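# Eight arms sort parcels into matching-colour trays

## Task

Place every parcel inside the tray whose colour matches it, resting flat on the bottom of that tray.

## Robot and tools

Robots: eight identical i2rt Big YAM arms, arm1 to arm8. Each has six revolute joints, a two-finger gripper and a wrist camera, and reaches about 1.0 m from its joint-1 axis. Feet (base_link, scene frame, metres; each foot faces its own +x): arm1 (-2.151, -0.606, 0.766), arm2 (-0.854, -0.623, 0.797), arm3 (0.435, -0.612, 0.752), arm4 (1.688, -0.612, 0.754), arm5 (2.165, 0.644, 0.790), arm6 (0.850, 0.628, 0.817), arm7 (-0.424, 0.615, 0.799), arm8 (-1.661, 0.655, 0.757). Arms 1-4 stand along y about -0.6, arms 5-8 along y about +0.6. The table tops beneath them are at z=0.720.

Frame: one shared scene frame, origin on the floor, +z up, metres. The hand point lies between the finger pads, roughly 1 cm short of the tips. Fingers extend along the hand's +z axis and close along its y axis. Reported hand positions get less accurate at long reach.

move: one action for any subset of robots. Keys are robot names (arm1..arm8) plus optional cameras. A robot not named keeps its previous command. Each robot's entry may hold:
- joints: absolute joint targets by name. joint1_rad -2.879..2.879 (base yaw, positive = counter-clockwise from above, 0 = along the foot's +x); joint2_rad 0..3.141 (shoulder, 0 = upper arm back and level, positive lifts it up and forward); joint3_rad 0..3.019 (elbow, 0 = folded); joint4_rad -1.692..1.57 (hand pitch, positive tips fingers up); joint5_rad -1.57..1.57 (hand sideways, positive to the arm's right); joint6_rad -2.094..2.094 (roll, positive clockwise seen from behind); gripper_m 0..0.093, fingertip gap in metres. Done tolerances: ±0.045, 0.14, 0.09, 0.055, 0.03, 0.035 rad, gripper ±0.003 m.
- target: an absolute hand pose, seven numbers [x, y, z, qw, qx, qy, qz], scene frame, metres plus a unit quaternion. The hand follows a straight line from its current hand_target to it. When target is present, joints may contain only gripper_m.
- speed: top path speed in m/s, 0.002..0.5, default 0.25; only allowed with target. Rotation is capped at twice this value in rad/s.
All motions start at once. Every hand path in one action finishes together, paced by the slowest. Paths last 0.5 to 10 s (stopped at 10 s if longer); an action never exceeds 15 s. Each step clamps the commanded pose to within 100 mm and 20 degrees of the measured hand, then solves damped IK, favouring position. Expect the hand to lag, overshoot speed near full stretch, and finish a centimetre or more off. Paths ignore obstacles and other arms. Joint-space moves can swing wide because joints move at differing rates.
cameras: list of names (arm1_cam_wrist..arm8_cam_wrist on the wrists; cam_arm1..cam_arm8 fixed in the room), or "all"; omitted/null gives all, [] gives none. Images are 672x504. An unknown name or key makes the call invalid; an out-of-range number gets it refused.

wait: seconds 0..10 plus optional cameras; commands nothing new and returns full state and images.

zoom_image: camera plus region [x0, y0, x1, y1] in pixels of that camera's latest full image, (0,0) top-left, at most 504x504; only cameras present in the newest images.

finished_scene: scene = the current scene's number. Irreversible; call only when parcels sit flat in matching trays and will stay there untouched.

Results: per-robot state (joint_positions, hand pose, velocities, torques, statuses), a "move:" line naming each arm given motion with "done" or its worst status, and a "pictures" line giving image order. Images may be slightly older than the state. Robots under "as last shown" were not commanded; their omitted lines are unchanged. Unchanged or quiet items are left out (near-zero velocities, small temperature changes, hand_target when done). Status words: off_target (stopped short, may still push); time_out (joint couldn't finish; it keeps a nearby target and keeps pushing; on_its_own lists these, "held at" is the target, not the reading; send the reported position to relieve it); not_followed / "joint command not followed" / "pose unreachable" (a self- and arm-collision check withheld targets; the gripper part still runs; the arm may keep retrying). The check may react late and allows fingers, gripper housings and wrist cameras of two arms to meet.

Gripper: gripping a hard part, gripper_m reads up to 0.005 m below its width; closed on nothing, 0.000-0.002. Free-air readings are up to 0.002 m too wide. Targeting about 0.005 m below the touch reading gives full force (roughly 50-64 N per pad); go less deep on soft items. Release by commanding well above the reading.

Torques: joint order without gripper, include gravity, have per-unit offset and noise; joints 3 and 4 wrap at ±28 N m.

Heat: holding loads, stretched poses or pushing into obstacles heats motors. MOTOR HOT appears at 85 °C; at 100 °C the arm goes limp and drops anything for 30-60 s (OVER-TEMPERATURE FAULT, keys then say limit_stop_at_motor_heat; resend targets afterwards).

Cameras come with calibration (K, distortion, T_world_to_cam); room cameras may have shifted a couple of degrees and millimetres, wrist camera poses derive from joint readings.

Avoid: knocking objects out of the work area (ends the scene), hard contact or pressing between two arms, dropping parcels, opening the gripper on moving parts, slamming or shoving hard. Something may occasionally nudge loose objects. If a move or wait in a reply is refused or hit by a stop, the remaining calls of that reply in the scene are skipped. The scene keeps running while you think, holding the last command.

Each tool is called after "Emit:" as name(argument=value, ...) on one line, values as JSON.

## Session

Emit:
move()

Scene clock: 0.00 s.
Joint torques (N m): no reading
Heat: arm1: hottest joint1_rad 30 °C; arm2: hottest joint3_rad 30 °C; arm3: hottest joint1_rad 30 °C; arm4: hottest joint3_rad 34 °C; arm5: hottest joint3_rad 32 °C; arm6: hottest joint2_rad 30 °C; arm7: hottest joint3_rad 34 °C; arm8: hottest joint1_rad 29 °C.
Joint velocities: within noise
arm1.joint_positions: joint1_rad=+0.458 joint2_rad=+0.456 joint3_rad=+1.438 joint4_rad=-1.139 joint5_rad=+0.063 joint6_rad=-0.074 gripper_m=+0.09396
arm1.joint_status: not commanded
arm1.hand: x=-1.9866 y=-0.6052 z=+1.4040 quat_wxyz=(-0.650, +0.024, -0.759, +0.041) (m; scene frame)
arm1.hand_target: x=-1.9921 y=-0.6053 z=+1.4119 quat_wxyz=(-0.658, +0.023, -0.752, +0.041) (m; scene frame)
arm1.hand_status: not commanded
arm2.joint_positions: joint1_rad=-0.133 joint2_rad=+0.490 joint3_rad=+1.431 joint4_rad=-1.371 joint5_rad=+0.122 joint6_rad=+0.254 gripper_m=+0.09396
arm2.joint_status: not commanded
arm2.hand: x=-0.9557 y=-0.4897 z=+1.3731 quat_wxyz=(-0.193, +0.711, -0.448, -0.506) (m; scene frame)
arm2.hand_target: x=-0.9532 y=-0.4923 z=+1.3817 quat_wxyz=(-0.195, +0.705, -0.446, -0.516) (m; scene frame)
arm2.hand_status: not commanded
arm3.joint_positions: joint1_rad=+0.288 joint2_rad=+0.566 joint3_rad=+1.355 joint4_rad=-1.309 joint5_rad=+0.227 joint6_rad=-0.408 gripper_m=+0.09396
arm3.joint_status: not commanded
arm3.hand: x=+0.2384 y=-0.5089 z=+1.2929 quat_wxyz=(-0.272, +0.862, -0.018, -0.428) (m; scene frame)
arm3.hand_target: x=+0.2407 y=-0.5098 z=+1.3061 quat_wxyz=(-0.276, +0.854, -0.020, -0.440) (m; scene frame)
arm3.hand_status: not commanded
arm4.joint_positions: joint1_rad=-0.202 joint2_rad=+0.526 joint3_rad=+1.372 joint4_rad=-1.530 joint5_rad=+0.176 joint6_rad=+0.279 gripper_m=+0.09396
arm4.joint_status: not commanded
arm4.hand: x=+1.8391 y=-0.5129 z=+1.2624 quat_wxyz=(-0.405, +0.175, -0.887, -0.138) (m; scene frame)
arm4.hand_target: x=+1.8372 y=-0.5146 z=+1.2716 quat_wxyz=(-0.414, +0.173, -0.882, -0.143) (m; scene frame)
arm4.hand_status: not commanded
arm5.joint_positions: joint1_rad=+0.150 joint2_rad=+0.484 joint3_rad=+1.403 joint4_rad=-1.356 joint5_rad=-0.018 joint6_rad=+0.258 gripper_m=+0.09396
arm5.joint_status: not commanded
arm5.hand: x=+1.9905 y=+0.6571 z=+1.3561 quat_wxyz=(+0.044, +0.831, -0.149, -0.534) (m; scene frame)
arm5.hand_target: x=+1.9935 y=+0.6567 z=+1.3668 quat_wxyz=(+0.045, +0.825, -0.147, -0.545) (m; scene frame)
arm5.hand_status: not commanded
arm6.joint_positions: joint1_rad=+0.005 joint2_rad=+0.600 joint3_rad=+1.377 joint4_rad=-1.425 joint5_rad=+0.198 joint6_rad=-0.419 gripper_m=+0.09396
arm6.joint_status: not commanded
arm6.hand: x=+1.0055 y=+0.4776 z=+1.3387 quat_wxyz=(-0.341, -0.130, -0.883, +0.295) (m; scene frame)
arm6.hand_target: x=+1.0039 y=+0.4787 z=+1.3519 quat_wxyz=(-0.354, -0.130, -0.876, +0.302) (m; scene frame)
arm6.hand_status: not commanded
arm7.joint_positions: joint1_rad=-0.316 joint2_rad=+0.535 joint3_rad=+1.368 joint4_rad=-1.177 joint5_rad=-0.073 joint6_rad=-0.126 gripper_m=+0.09396
arm7.joint_status: not commanded
arm7.hand: x=-0.2873 y=+0.4416 z=+1.3804 quat_wxyz=(-0.508, -0.311, -0.757, +0.270) (m; scene frame)
arm7.hand_target: x=-0.2897 y=+0.4449 z=+1.3917 quat_wxyz=(-0.517, -0.307, -0.750, +0.275) (m; scene frame)
arm7.hand_status: not commanded
arm8.joint_positions: joint1_rad=+0.154 joint2_rad=+0.581 joint3_rad=+1.368 joint4_rad=-1.211 joint5_rad=-0.224 joint6_rad=+0.370 gripper_m=+0.09396
arm8.joint_status: not commanded
arm8.hand: x=-1.7287 y=+0.4302 z=+1.3236 quat_wxyz=(-0.435, -0.755, -0.361, +0.333) (m; scene frame)
arm8.hand_target: x=-1.7273 y=+0.4330 z=+1.3347 quat_wxyz=(-0.441, -0.748, -0.360, +0.341) (m; scene frame)
arm8.hand_status: not commanded
pictures: arm1_cam_wrist, arm2_cam_wrist, arm3_cam_wrist, arm4_cam_wrist, arm5_cam_wrist, arm6_cam_wrist, arm7_cam_wrist, arm8_cam_wrist, cam_arm1, cam_arm2, cam_arm3, cam_arm4, cam_arm5, cam_arm6, cam_arm7, cam_arm8
camera_calibration:
arm1_cam_wrist: T_world_to_cam=[[-0.0151899, -0.996953, 0.076509, -0.739945], [-0.693604, -0.0446081, -0.718974, -0.390757], [0.720196, -0.0639881, -0.690813, 2.48858], [0, 0, 0, 1]] pos_world=[-2.07453, -0.595882, 1.49481]
arm2_cam_wrist: T_world_to_cam=[[0.840398, 0.511513, -0.179125, 1.29842], [0.377955, -0.790013, -0.482731, 0.641545], [-0.388434, 0.337985, -0.857254, 1.09193], [0, 0, 0, 1]] pos_world=[-0.909517, -0.526384, 1.47834]
arm3_cam_wrist: T_world_to_cam=[[0.273517, 0.847801, 0.454336, -0.222297], [0.935917, -0.125599, -0.329066, 0.144225], [-0.221918, 0.515226, -0.827825, 1.50942], [0, 0, 0, 1]] pos_world=[0.260787, -0.571114, 1.39799]
arm4_cam_wrist: T_world_to_cam=[[0.421855, -0.902681, -0.084888, -1.1342], [-0.884829, -0.389463, -0.255726, 1.75509], [0.197778, 0.182991, -0.963015, 1.07074], [0, 0, 0, 1]] pos_world=[1.81965, -0.536211, 1.38368]
arm5_cam_wrist: T_world_to_cam=[[0.208912, 0.948065, -0.239849, -0.712488], [0.828489, -0.301889, -0.471666, -0.803489], [-0.519578, -0.100176, -0.84853, 2.37481], [0, 0, 0, 1]] pos_world=[2.04843, 0.67082, 1.46523]
arm6_cam_wrist: T_world_to_cam=[[-0.428817, -0.788123, 0.441564, 0.214993], [-0.903379, 0.371489, -0.214249, 1.0236], [0.00481816, -0.490773, -0.871274, 1.52024], [0, 0, 0, 1]] pos_world=[1.00957, 0.535277, 1.44892]
arm7_cam_wrist: T_world_to_cam=[[-0.747697, -0.654596, 0.111593, -0.082968], [-0.585602, 0.570766, -0.575584, 0.380558], [0.313082, -0.495711, -0.810093, 1.54839], [0, 0, 0, 1]] pos_world=[-0.323954, 0.496036, 1.48264]
arm8_cam_wrist: T_world_to_cam=[[-0.833849, 0.353228, -0.424177, -1.03093], [0.527182, 0.737406, -0.422271, 1.15734], [0.163633, -0.575728, -0.8011, 1.71143], [0, 0, 0, 1]] pos_world=[-1.74981, 0.496045, 1.42244]

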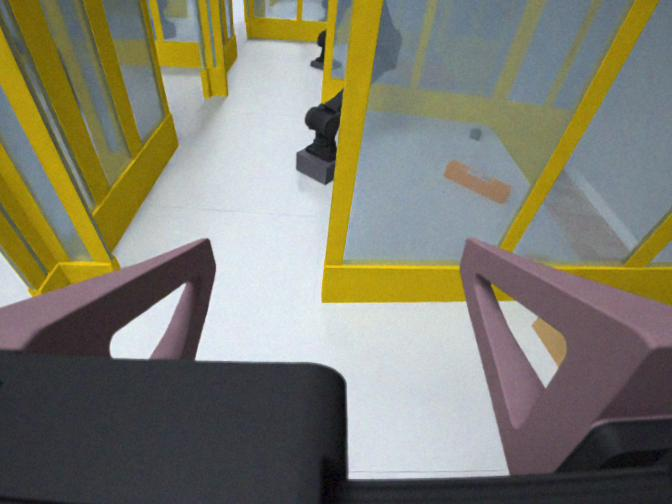

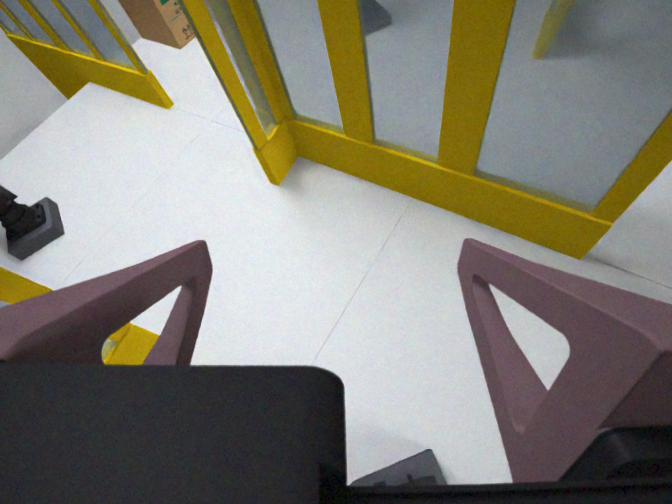

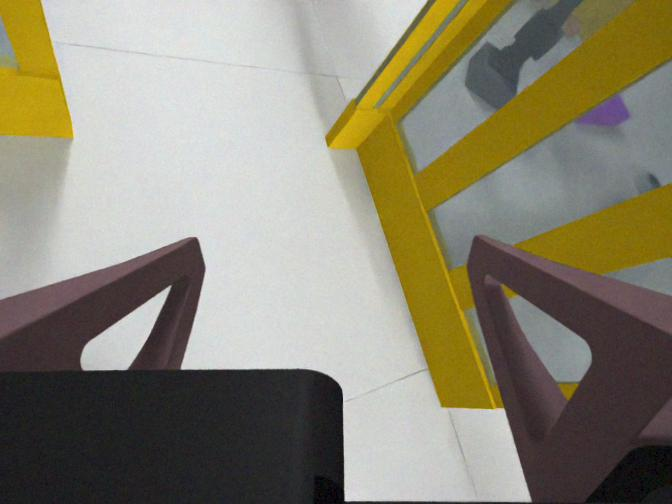

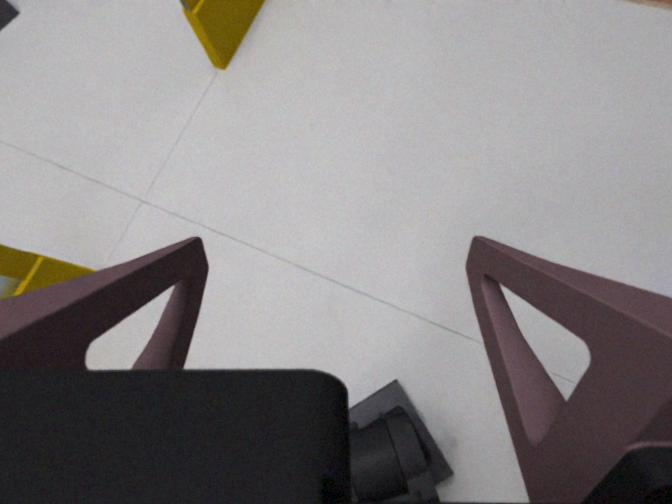

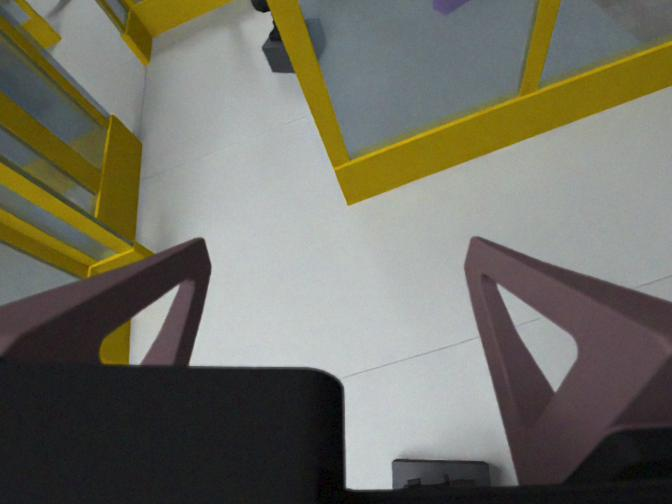

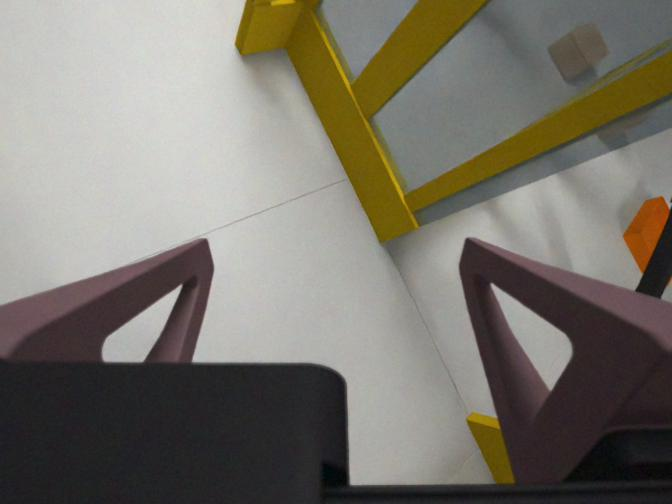

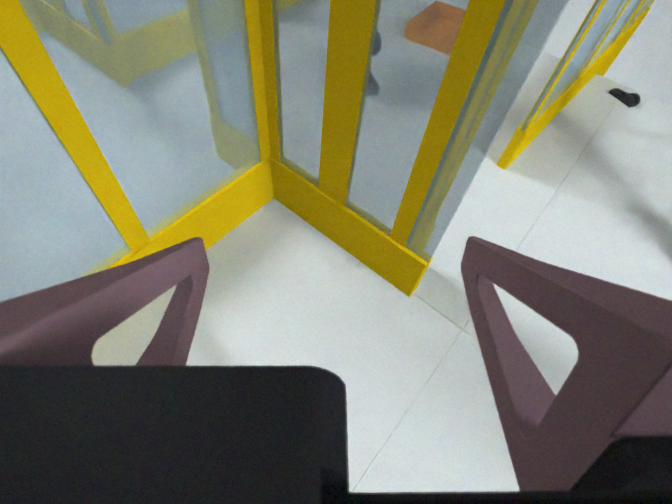

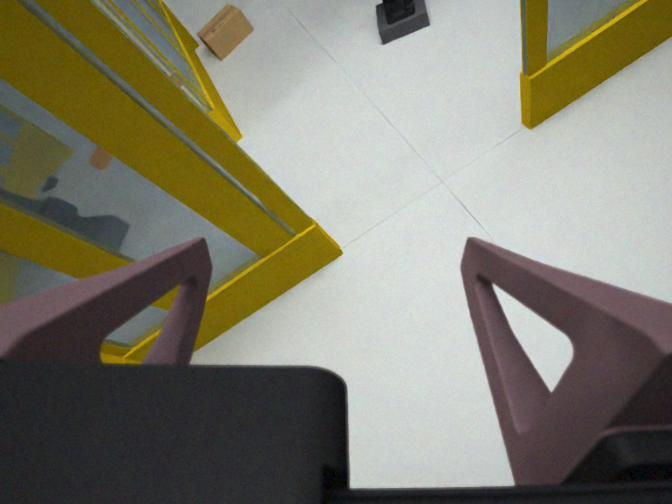

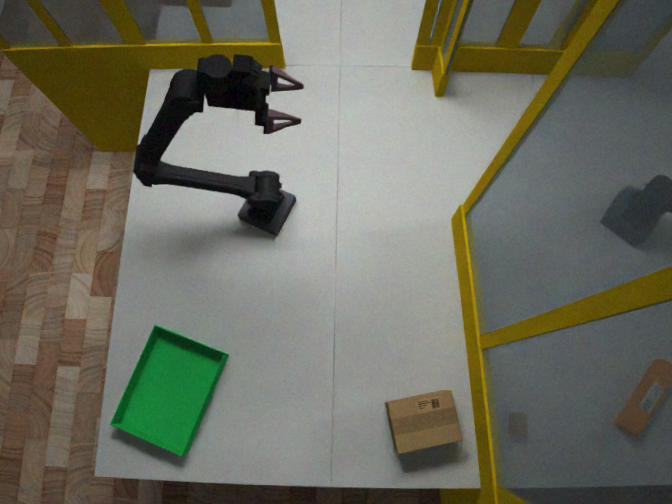

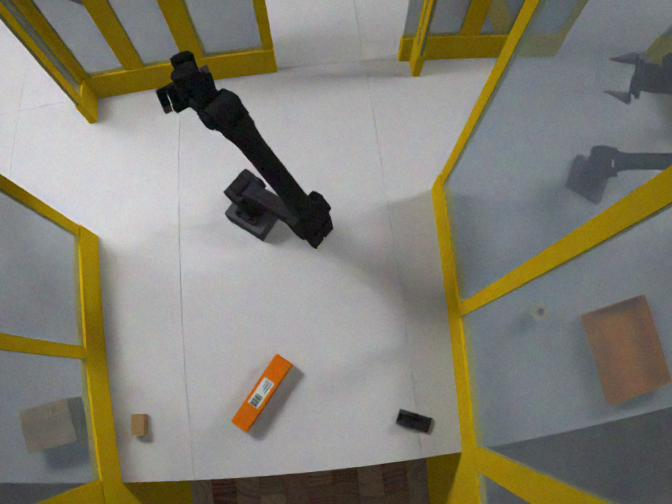

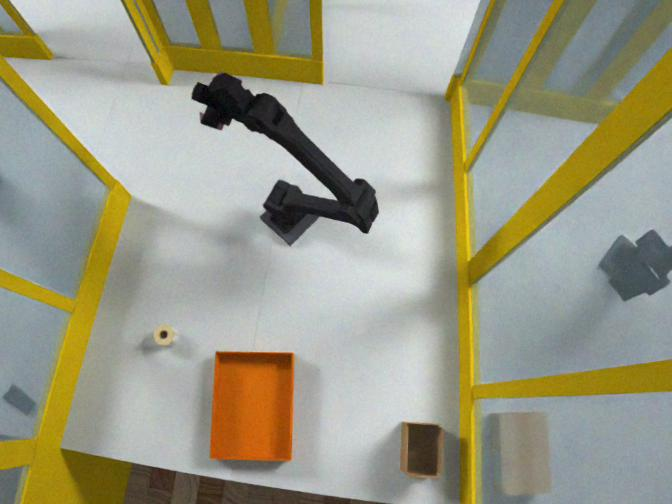

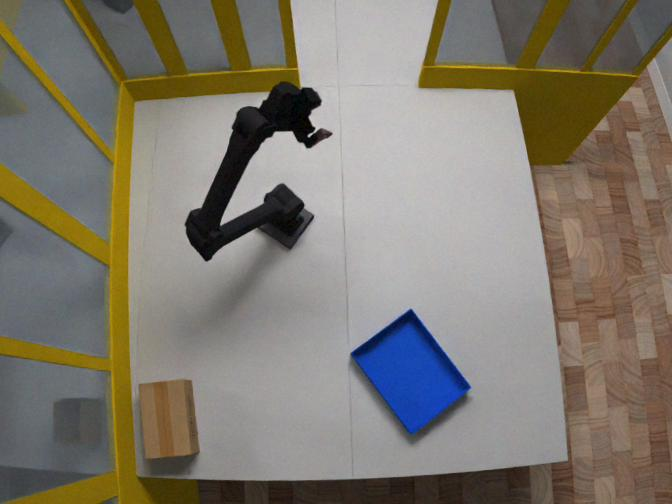

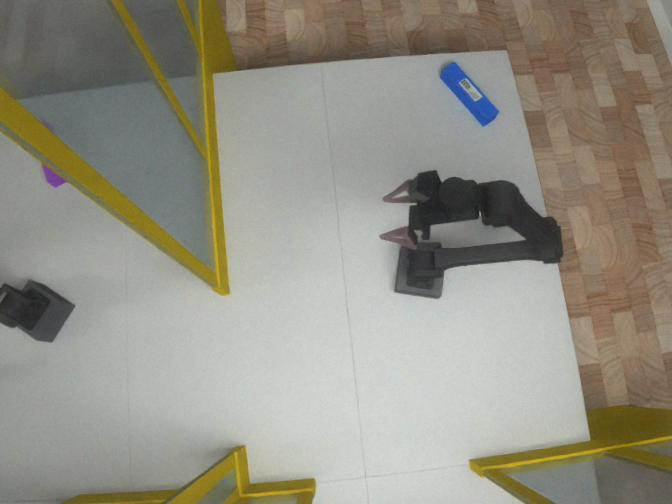

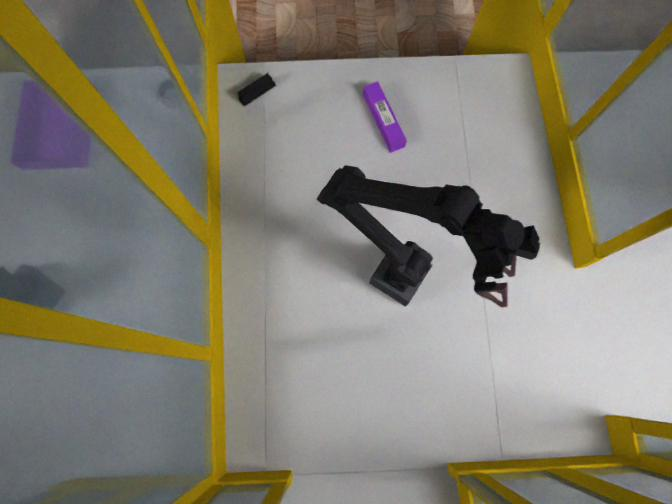

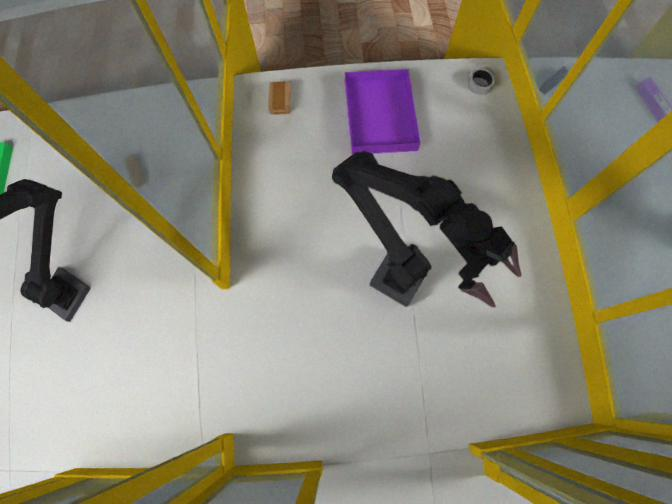

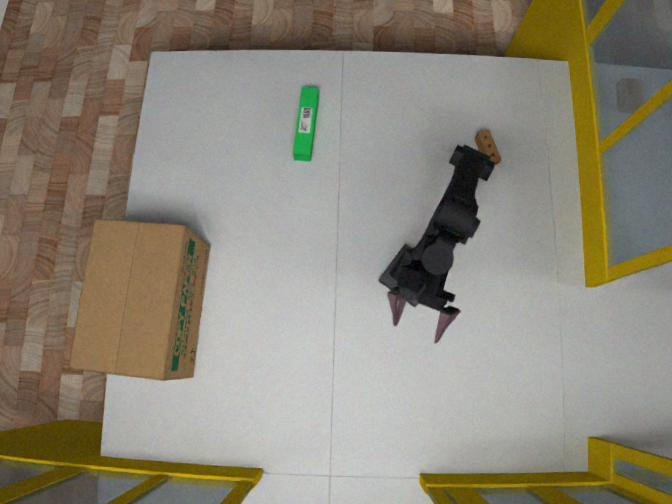

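Emit:
move(arm2={"joints":{"joint1_rad":2.176,"joint5_rad":0,"joint6_rad":0}}, arm5={"joints":{"joint1_rad":-1.714,"joint5_rad":0,"joint6_rad":0}}, arm6={"joints":{"joint1_rad":2.248,"joint5_rad":0,"joint6_rad":0}}, arm8={"joints":{"joint1_rad":-1.946,"joint5_rad":0,"joint6_rad":0}}, arm1={"joints":{"joint1_rad":1.518,"joint5_rad":0,"joint6_rad":0}}, arm4={"joints":{"joint1_rad":0.155,"joint5_rad":0,"joint6_rad":0}}, arm3={"joints":{"joint1_rad":0.185,"joint5_rad":0,"joint6_rad":0}}, arm7={"joints":{"joint1_rad":-1.04,"joint5_rad":0,"joint6_rad":0}}, cameras=["arm1_cam_wrist","arm3_cam_wrist","arm4_cam_wrist","arm7_cam_wrist"])

Emit:
move(arm2={"target":[-0.887,-1.233,0.95,0,0.9015,0.4329,0],"speed":0.4}, arm5={"target":[2.44,1.295,0.95,0,-0.8462,0.5329,0],"speed":0.4}, arm6={"target":[0.815,1.23,0.95,0,-0.7986,0.6018,0],"speed":0.4}, arm8={"target":[-2.025,1.188,0.95,0,-0.694,0.72,0],"speed":0.4}, cameras=["arm2_cam_wrist","arm5_cam_wrist","arm6_cam_wrist","arm8_cam_wrist"])

Scene clock: 61.97 s.
Joint torques (N m): arm1=[2.37 5.66 7.57 1.99 0 0.08] | arm2=[0.85 4.54 7.79 2.19 -0.09 -0.19] | arm3=[-1.79 1.26 10.15 1.63 -0.27 0.14] | arm4=[1.32 3.43 9.96 1.78 -0.15 -0.04] | arm5=[-1.26 5.3 6.72 1.92 -0.1 -0.15] | arm6=[0.21 2.73 9.5 1.59 0.07 0] | arm7=[-1.2 1.49 10.45 1.62 0.04 0.21] | arm8=[1.32 3.08 10.56 1.47 -0.05 -0.1]
Heat: arm1: hottest joint3_rad 31 °C; arm2: hottest joint3_rad 35 °C; arm3: hottest joint3_rad 32 °C; arm4: hottest joint3_rad 39 °C; arm5: hottest joint3_rad 35 °C; arm6: hottest joint3_rad 33 °C; arm7: hottest joint3_rad 42 °C; arm8: hottest joint3_rad 36 °C.
move: arm1 done; arm2 done; arm3 done; arm4 done; arm5 done; arm6 done; arm7 done; arm8 done
arm1.joint_positions: joint1_rad=+1.506 joint2_rad=+0.456 joint3_rad=+1.438 joint4_rad=-1.139 joint5_rad=+0.003 joint6_rad=-0.008 gripper_m=+0.09397
arm1.joint_status: all done
arm1.hand: x=-2.0743 y=-0.4527 z=+1.4021 quat_wxyz=(-0.558, +0.397, -0.651, -0.328) (m; scene frame)
arm2.joint_positions: joint1_rad=+2.168 joint2_rad=+0.490 joint3_rad=+1.431 joint4_rad=-1.371 joint5_rad=+0.002 joint6_rad=+0.013 gripper_m=+0.09399
arm2.joint_status: all done
arm2.hand: x=-0.8654 y=-0.7910 z=+1.3722 quat_wxyz=(+0.371, +0.618, +0.572, -0.392) (m; scene frame)
arm3.joint_positions: joint1_rad=+0.200 joint2_rad=+0.566 joint3_rad=+1.355 joint4_rad=-1.309 joint5_rad=+0.004 joint6_rad=-0.016 gripper_m=+0.09396
arm3.joint_status: all done
arm3.hand: x=+0.2299 y=-0.5255 z=+1.2906 quat_wxyz=(-0.111, +0.849, -0.169, -0.488) (m; scene frame)
arm4.joint_positions: joint1_rad=+0.140 joint2_rad=+0.526 joint3_rad=+1.372 joint4_rad=-1.530 joint5_rad=+0.002 joint6_rad=+0.009 gripper_m=+0.09397
arm4.joint_status: all done
arm4.hand: x=+1.7737 y=-0.4540 z=+1.2610 quat_wxyz=(-0.359, +0.466, -0.777, -0.223) (m; scene frame)
arm5.joint_positions: joint1_rad=-1.706 joint2_rad=+0.484 joint3_rad=+1.403 joint4_rad=-1.356 joint5_rad=+0.000 joint6_rad=+0.010 gripper_m=+0.09398
arm5.joint_status: all done
arm5.hand: x=+2.2297 y=+0.8000 z=+1.3578 quat_wxyz=(-0.448, +0.463, -0.703, -0.301) (m; scene frame)
arm6.joint_positions: joint1_rad=+2.239 joint2_rad=+0.600 joint3_rad=+1.377 joint4_rad=-1.425 joint5_rad=-0.001 joint6_rad=-0.009 gripper_m=+0.09398
arm6.joint_status: all done
arm6.hand: x=+0.8400 y=+0.8442 z=+1.3367 quat_wxyz=(-0.308, +0.652, -0.614, -0.321) (m; scene frame)
arm7.joint_positions: joint1_rad=-1.031 joint2_rad=+0.535 joint3_rad=+1.368 joint4_rad=-1.177 joint5_rad=-0.003 joint6_rad=-0.010 gripper_m=+0.09397
arm7.joint_status: all done
arm7.hand: x=-0.4452 y=+0.3952 z=+1.3802 quat_wxyz=(-0.384, -0.603, -0.553, +0.427) (m; scene frame)
arm8.joint_positions: joint1_rad=-1.940 joint2_rad=+0.581 joint3_rad=+1.368 joint4_rad=-1.211 joint5_rad=-0.001 joint6_rad=+0.008 gripper_m=+0.09398
arm8.joint_status: all done
arm8.hand: x=-1.7934 y=+0.8517 z=+1.3215 quat_wxyz=(+0.251, -0.741, +0.397, +0.480) (m; scene frame)
pictures: arm1_cam_wrist, arm3_cam_wrist, arm4_cam_wrist, arm7_cam_wrist
camera_calibration:
arm1_cam_wrist: T_world_to_cam=[[0.883137, -0.469115, -0.000560787, 1.62132], [-0.328953, -0.618421, -0.713684, 0.0430955], [0.334453, 0.630465, -0.700468, 2.08791], [0, 0, 0, 1]]
arm3_cam_wrist: T_world_to_cam=[[0.405039, 0.913987, 0.0239036, 0.355157], [0.836438, -0.359862, -0.413366, 0.157927], [-0.369209, 0.187423, -0.910251, 1.48211], [0, 0, 0, 1]]
arm4_cam_wrist: T_world_to_cam=[[0.884449, -0.466585, 0.00688413, -1.79182], [-0.450293, -0.85725, -0.249716, 0.729112], [0.122415, 0.217761, -0.968295, 1.22758], [0, 0, 0, 1]]
arm7_cam_wrist: T_world_to_cam=[[-0.994486, 0.101009, 0.0281917, -0.524741], [0.0661536, 0.812837, -0.578722, 0.5133], [-0.0813715, -0.573666, -0.815037, 1.43668], [0, 0, 0, 1]]

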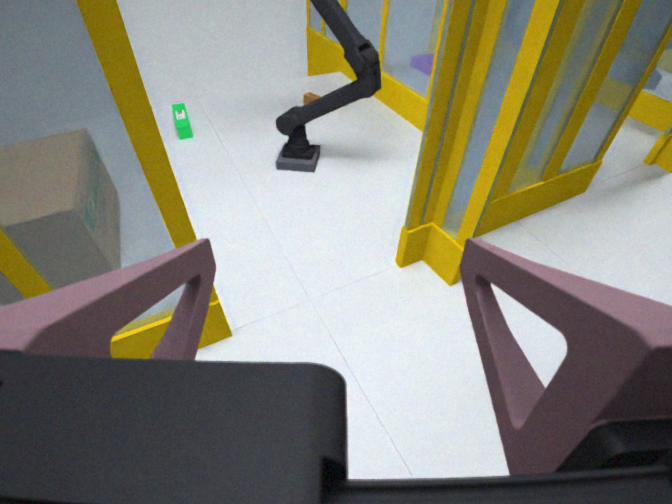

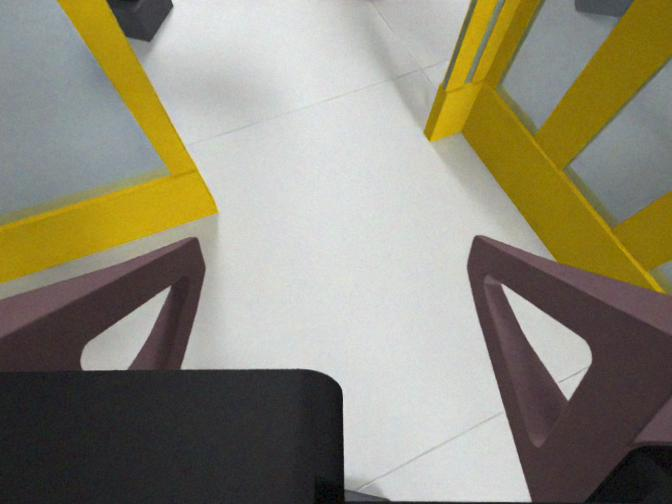

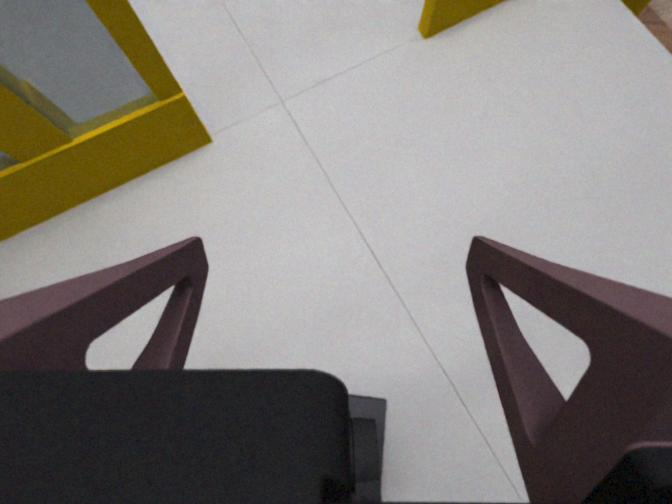

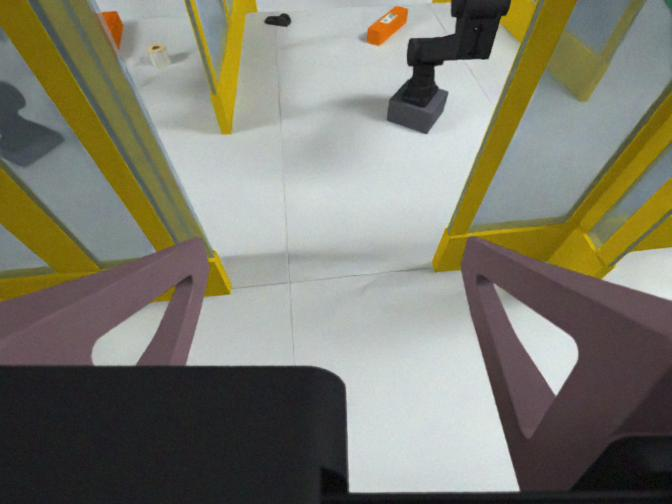

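Scene clock: 65.33 s.
Joint torques (N m): arm1=[1.85 5.54 7.64 1.96 0.01 0.07] | arm2=[-0.32 -22.12 11.62 0.13 -0.08 0.08] | arm3=[-1.85 1.08 10.19 1.59 -0.27 0.12] | arm4=[1.26 3.49 9.96 1.8 -0.15 -0.03] | arm5=[-0.21 -19.08 10.36 -0.08 -0.16 -0.18] | arm6=[0.09 -14.27 12.27 -0.21 0.09 -0.18] | arm7=[-1.14 1.49 10.44 1.58 0.03 0.21] | arm8=[1.44 -19.78 14.65 -0.62 -0.15 0.05]
move: arm2 off_target; arm5 off_target; arm6 off_target; arm8 off_target
arm1, arm3, arm4, arm7: as last shown
arm2.joint_positions: joint1_rad=+2.185 joint2_rad=+1.966 joint3_rad=+1.784 joint4_rad=-1.418 joint5_rad=+0.003 joint6_rad=+0.608 gripper_m=+0.09399
arm2.hand: x=-0.8832 y=-1.2211 z=+0.9361 quat_wxyz=(-0.014, +0.897, +0.442, +0.006) (m; scene frame)
arm2.hand_target: x=-0.8870 y=-1.2323 z=+0.9500 quat_wxyz=(+0.000, +0.901, +0.433, +0.000) (m; scene frame)
arm2.hand_status: off_target (0.019 m and 2.1 deg from the pose sent, 0.612 m and 72.9 deg at the start)
arm4.joint_positions: joint1_rad=+0.140 joint2_rad=+0.526 joint3_rad=+1.372 joint4_rad=-1.530 joint5_rad=+0.002 joint6_rad=+0.008 gripper_m=+0.09397
arm5.joint_positions: joint1_rad=-1.715 joint2_rad=+2.311 joint3_rad=+2.364 joint4_rad=-1.664 joint5_rad=-0.003 joint6_rad=-0.836 gripper_m=+0.09398
arm5.hand: x=+2.4394 y=+1.2856 z=+0.9341 quat_wxyz=(+0.016, +0.842, -0.539, +0.002) (m; scene frame)
arm5.hand_target: x=+2.4397 y=+1.2943 z=+0.9500 quat_wxyz=(-0.001, +0.846, -0.533, +0.000) (m; scene frame)
arm5.hand_status: off_target (0.018 m and 2.1 deg from the pose sent, 0.675 m and 79.9 deg at the start)
arm6.joint_positions: joint1_rad=+2.239 joint2_rad=+1.953 joint3_rad=+1.703 joint4_rad=-1.358 joint5_rad=-0.002 joint6_rad=-0.210 gripper_m=+0.09398
arm6.hand: x=+0.8210 y=+1.2144 z=+0.9336 quat_wxyz=(+0.015, +0.793, -0.609, +0.011) (m; scene frame)
arm6.hand_target: x=+0.8150 y=+1.2291 z=+0.9501 quat_wxyz=(+0.000, +0.799, -0.602, +0.000) (m; scene frame)
arm6.hand_status: off_target (0.023 m and 2.4 deg from the pose sent, 0.547 m and 54.2 deg at the start)
arm8.joint_positions: joint1_rad=-1.930 joint2_rad=+2.055 joint3_rad=+2.036 joint4_rad=-1.580 joint5_rad=+0.004 joint6_rad=+0.629 gripper_m=+0.09398
arm8.hand: x=-2.0207 y=+1.1766 z=+0.9381 quat_wxyz=(-0.001, -0.699, +0.715, -0.014) (m; scene frame)
arm8.hand_target: x=-2.0245 y=+1.1874 z=+0.9500 quat_wxyz=(+0.000, -0.694, +0.720, +0.000) (m; scene frame)
arm8.hand_status: off_target (0.017 m and 1.8 deg from the pose sent, 0.552 m and 73.8 deg at the start)
pictures: arm2_cam_wrist, arm5_cam_wrist, arm6_cam_wrist, arm8_cam_wrist
camera_calibration:
arm2_cam_wrist: T_world_to_cam=[[-0.789408, 0.613012, 0.0324209, 0.0198329], [0.505314, 0.618917, 0.601331, 0.643582], [0.348557, 0.491079, -0.798342, 1.7754], [0, 0, 0, 1]]
arm5_cam_wrist: T_world_to_cam=[[0.912872, 0.407749, -0.0201324, -2.73122], [0.340717, -0.733779, 0.587775, -0.429216], [0.224892, -0.543423, -0.808774, 1.02965], [0, 0, 0, 1]]
arm6_cam_wrist: T_world_to_cam=[[0.964397, 0.264441, -0.0031007, -1.11149], [0.212473, -0.767784, 0.604453, 0.19946], [0.157462, -0.583591, -0.796635, 1.44746], [0, 0, 0, 1]]
arm8_cam_wrist: T_world_to_cam=[[0.999541, -0.0287865, 0.0094526, 2.04582], [-0.028603, -0.793595, 0.607774, 0.310113], [-0.00999413, -0.607765, -0.794054, 1.56036], [0, 0, 0, 1]]

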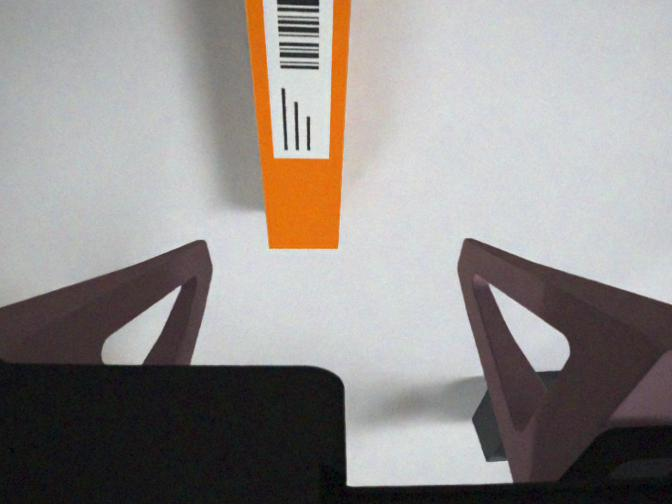

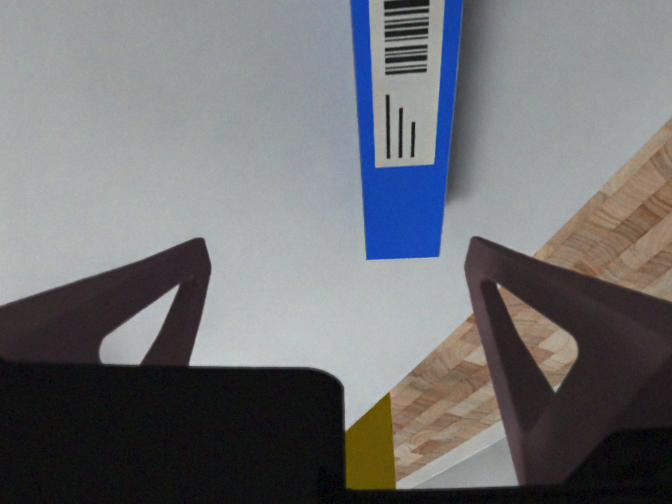

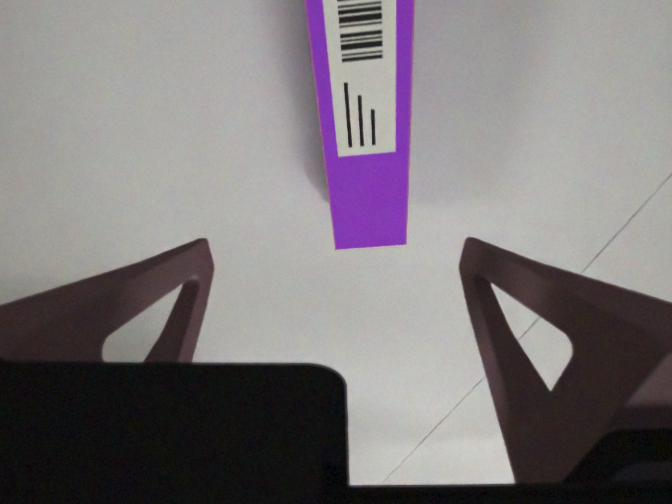

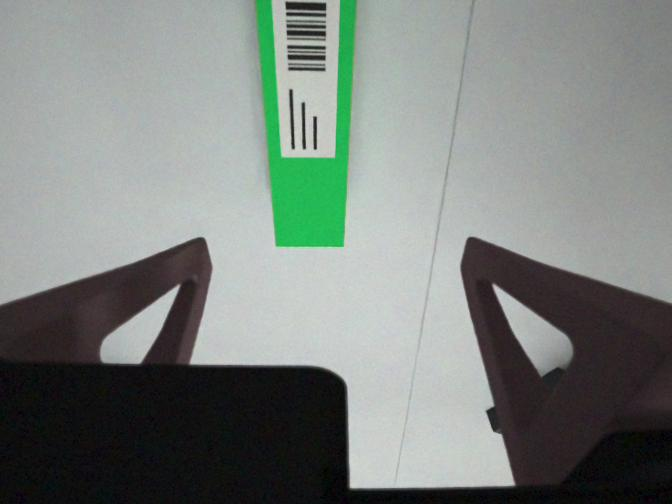

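Emit:
move(arm2={"target":[-0.885,-1.262,0.82,0,0.9045,0.4266,0],"speed":0.3}, arm5={"target":[2.470,1.333,0.82,0,-0.857,0.515,0],"speed":0.3}, arm6={"target":[0.832,1.262,0.823,0,-0.8141,0.5807,0],"speed":0.3}, arm8={"target":[-2.041,1.208,0.815,0,-0.6884,0.7254,0],"speed":0.3}, cameras=["arm2_cam_wrist","arm5_cam_wrist","arm6_cam_wrist","arm8_cam_wrist"])

Scene clock: 102.93 s.
Joint torques (N m): arm1=[2.02 5.48 7.66 2.02 0.01 0.07] | arm2=[0.15 -24.64 9.21 0.84 -0.08 0.08] | arm3=[-1.61 1.14 10.19 1.62 -0.26 0.13] | arm4=[1.26 3.43 9.96 1.78 -0.15 -0.03] | arm5=[-1.32 -22.71 9.84 -0.02 -0.17 -0.17] | arm6=[-1.32 -16.26 9.24 0.49 0.08 -0.18] | arm7=[-1.03 1.61 10.43 1.62 0.05 0.22] | arm8=[1.26 -22.48 11.36 0.18 -0.17 0.02]
Heat: arm1: hottest joint3_rad 32 °C; arm2: hottest joint3_rad 42 °C; arm3: hottest joint3_rad 32 °C; arm4: hottest joint3_rad 41 °C; arm5: hottest joint3_rad 40 °C; arm6: hottest joint3_rad 36 °C; arm7: hottest joint3_rad 44 °C; arm8: hottest joint3_rad 42 °C.
move: arm2 off_target; arm5 off_target; arm6 off_target; arm8 off_target
arm1, arm3, arm4, arm7: as last shown
arm1.joint_positions: joint1_rad=+1.506 joint2_rad=+0.456 joint3_rad=+1.438 joint4_rad=-1.139 joint5_rad=+0.003 joint6_rad=-0.007 gripper_m=+0.09397
arm1.hand: x=-2.0743 y=-0.4527 z=+1.4021 quat_wxyz=(-0.558, +0.397, -0.652, -0.328) (m; scene frame)
arm2.joint_positions: joint1_rad=+2.185 joint2_rad=+2.149 joint3_rad=+1.744 joint4_rad=-1.200 joint5_rad=+0.003 joint6_rad=+0.628 gripper_m=+0.09399
arm2.hand: x=-0.8845 y=-1.2506 z=+0.8109 quat_wxyz=(-0.016, +0.901, +0.433, +0.007) (m; scene frame)
arm2.hand_target: x=-0.8849 y=-1.2617 z=+0.8202 quat_wxyz=(+0.000, +0.904, +0.427, +0.000) (m; scene frame)
arm2.hand_status: off_target (0.015 m and 2.2 deg from the pose sent, 0.123 m and 2.6 deg at the start)
arm5.joint_positions: joint1_rad=-1.719 joint2_rad=+2.552 joint3_rad=+2.438 joint4_rad=-1.521 joint5_rad=-0.001 joint6_rad=-0.895 gripper_m=+0.09399
arm5.hand: x=+2.4588 y=+1.3212 z=+0.7911 quat_wxyz=(+0.028, +0.856, -0.516, +0.004) (m; scene frame)
arm5.hand_target: x=+2.4695 y=+1.3316 z=+0.8201 quat_wxyz=(+0.000, +0.857, -0.515, +0.000) (m; scene frame)
arm5.hand_status: off_target (0.033 m and 3.3 deg from the pose sent, 0.127 m and 3.8 deg at the start)
arm6.joint_positions: joint1_rad=+2.229 joint2_rad=+2.152 joint3_rad=+1.699 joint4_rad=-1.155 joint5_rad=-0.001 joint6_rad=-0.293 gripper_m=+0.09398
arm6.hand: x=+0.8258 y=+1.2487 z=+0.8140 quat_wxyz=(+0.015, +0.814, -0.580, +0.011) (m; scene frame)
arm6.hand_target: x=+0.8321 y=+1.2616 z=+0.8232 quat_wxyz=(+0.000, +0.814, -0.581, +0.000) (m; scene frame)
arm6.hand_status: off_target (0.017 m and 2.1 deg from the pose sent, 0.121 m and 4.6 deg at the start)
arm8.joint_positions: joint1_rad=-1.930 joint2_rad=+2.203 joint3_rad=+1.935 joint4_rad=-1.336 joint5_rad=+0.004 joint6_rad=+0.647 gripper_m=+0.09398
arm8.hand: x=-2.0363 y=+1.1989 z=+0.8057 quat_wxyz=(-0.001, -0.692, +0.722, -0.017) (m; scene frame)
arm8.hand_target: x=-2.0409 y=+1.2078 z=+0.8152 quat_wxyz=(+0.000, -0.688, +0.725, +0.000) (m; scene frame)
arm8.hand_status: off_target (0.014 m and 2.1 deg from the pose sent, 0.129 m and 2.3 deg at the start)
pictures: arm2_cam_wrist, arm5_cam_wrist, arm6_cam_wrist, arm8_cam_wrist
camera_calibration:
arm2_cam_wrist: T_world_to_cam=[[-0.777332, 0.628089, 0.0354774, 0.0679458], [0.517243, 0.606012, 0.604325, 0.729757], [0.35807, 0.488112, -0.795947, 1.69319], [0, 0, 0, 1]]
arm5_cam_wrist: T_world_to_cam=[[0.889176, 0.45595, -0.0384025, -2.75725], [0.385565, -0.701425, 0.599452, -0.487984], [0.246384, -0.547825, -0.799489, 0.874559], [0, 0, 0, 1]]
arm6_cam_wrist: T_world_to_cam=[[0.942842, 0.333202, -0.00509616, -1.19199], [0.268632, -0.750905, 0.603307, 0.230618], [0.197196, -0.570192, -0.797493, 1.32265], [0, 0, 0, 1]]
arm8_cam_wrist: T_world_to_cam=[[0.998809, -0.0470317, 0.0130028, 2.08081], [-0.0451639, -0.790151, 0.611246, 0.367123], [-0.0184738, -0.611106, -0.791334, 1.45318], [0, 0, 0, 1]]

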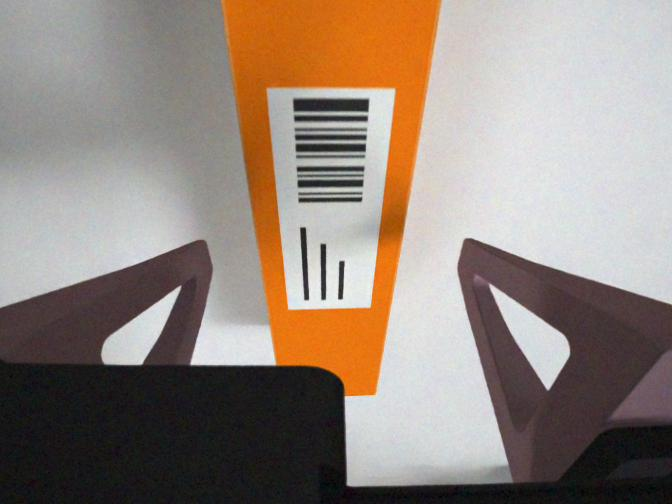

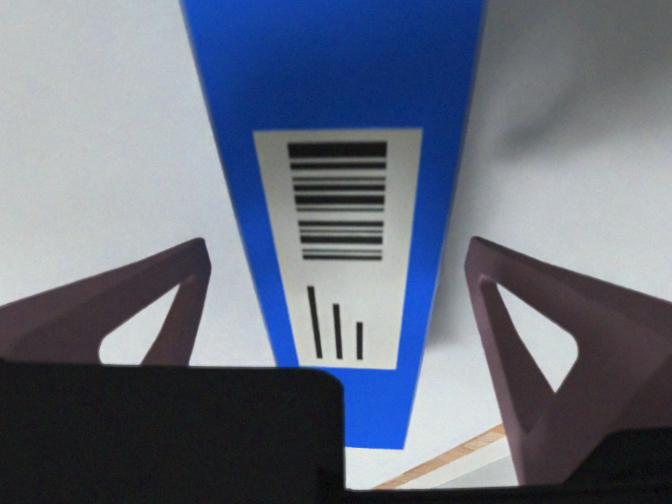

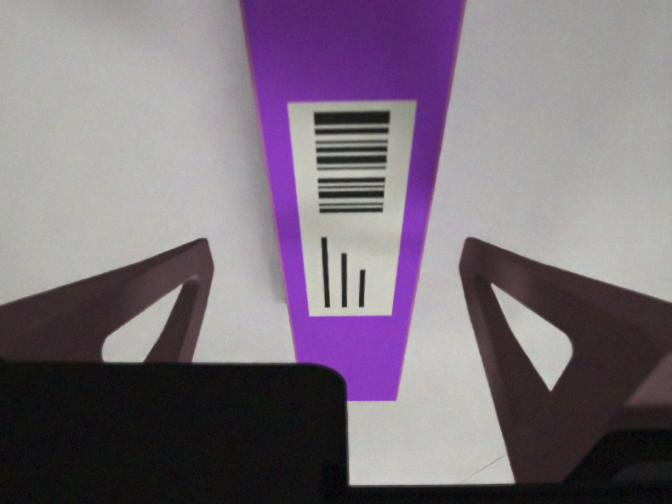

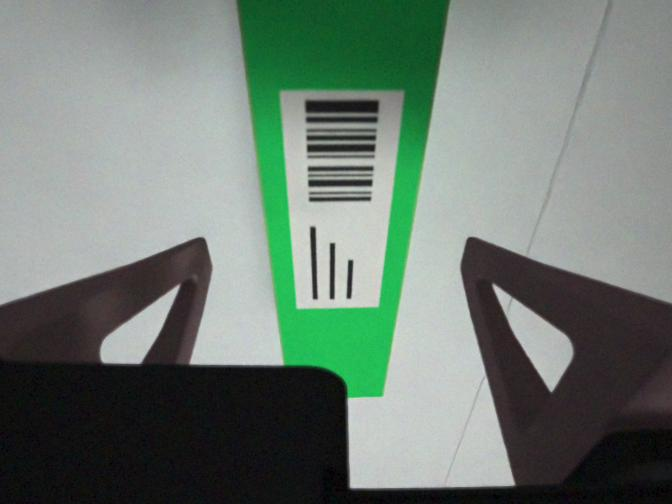

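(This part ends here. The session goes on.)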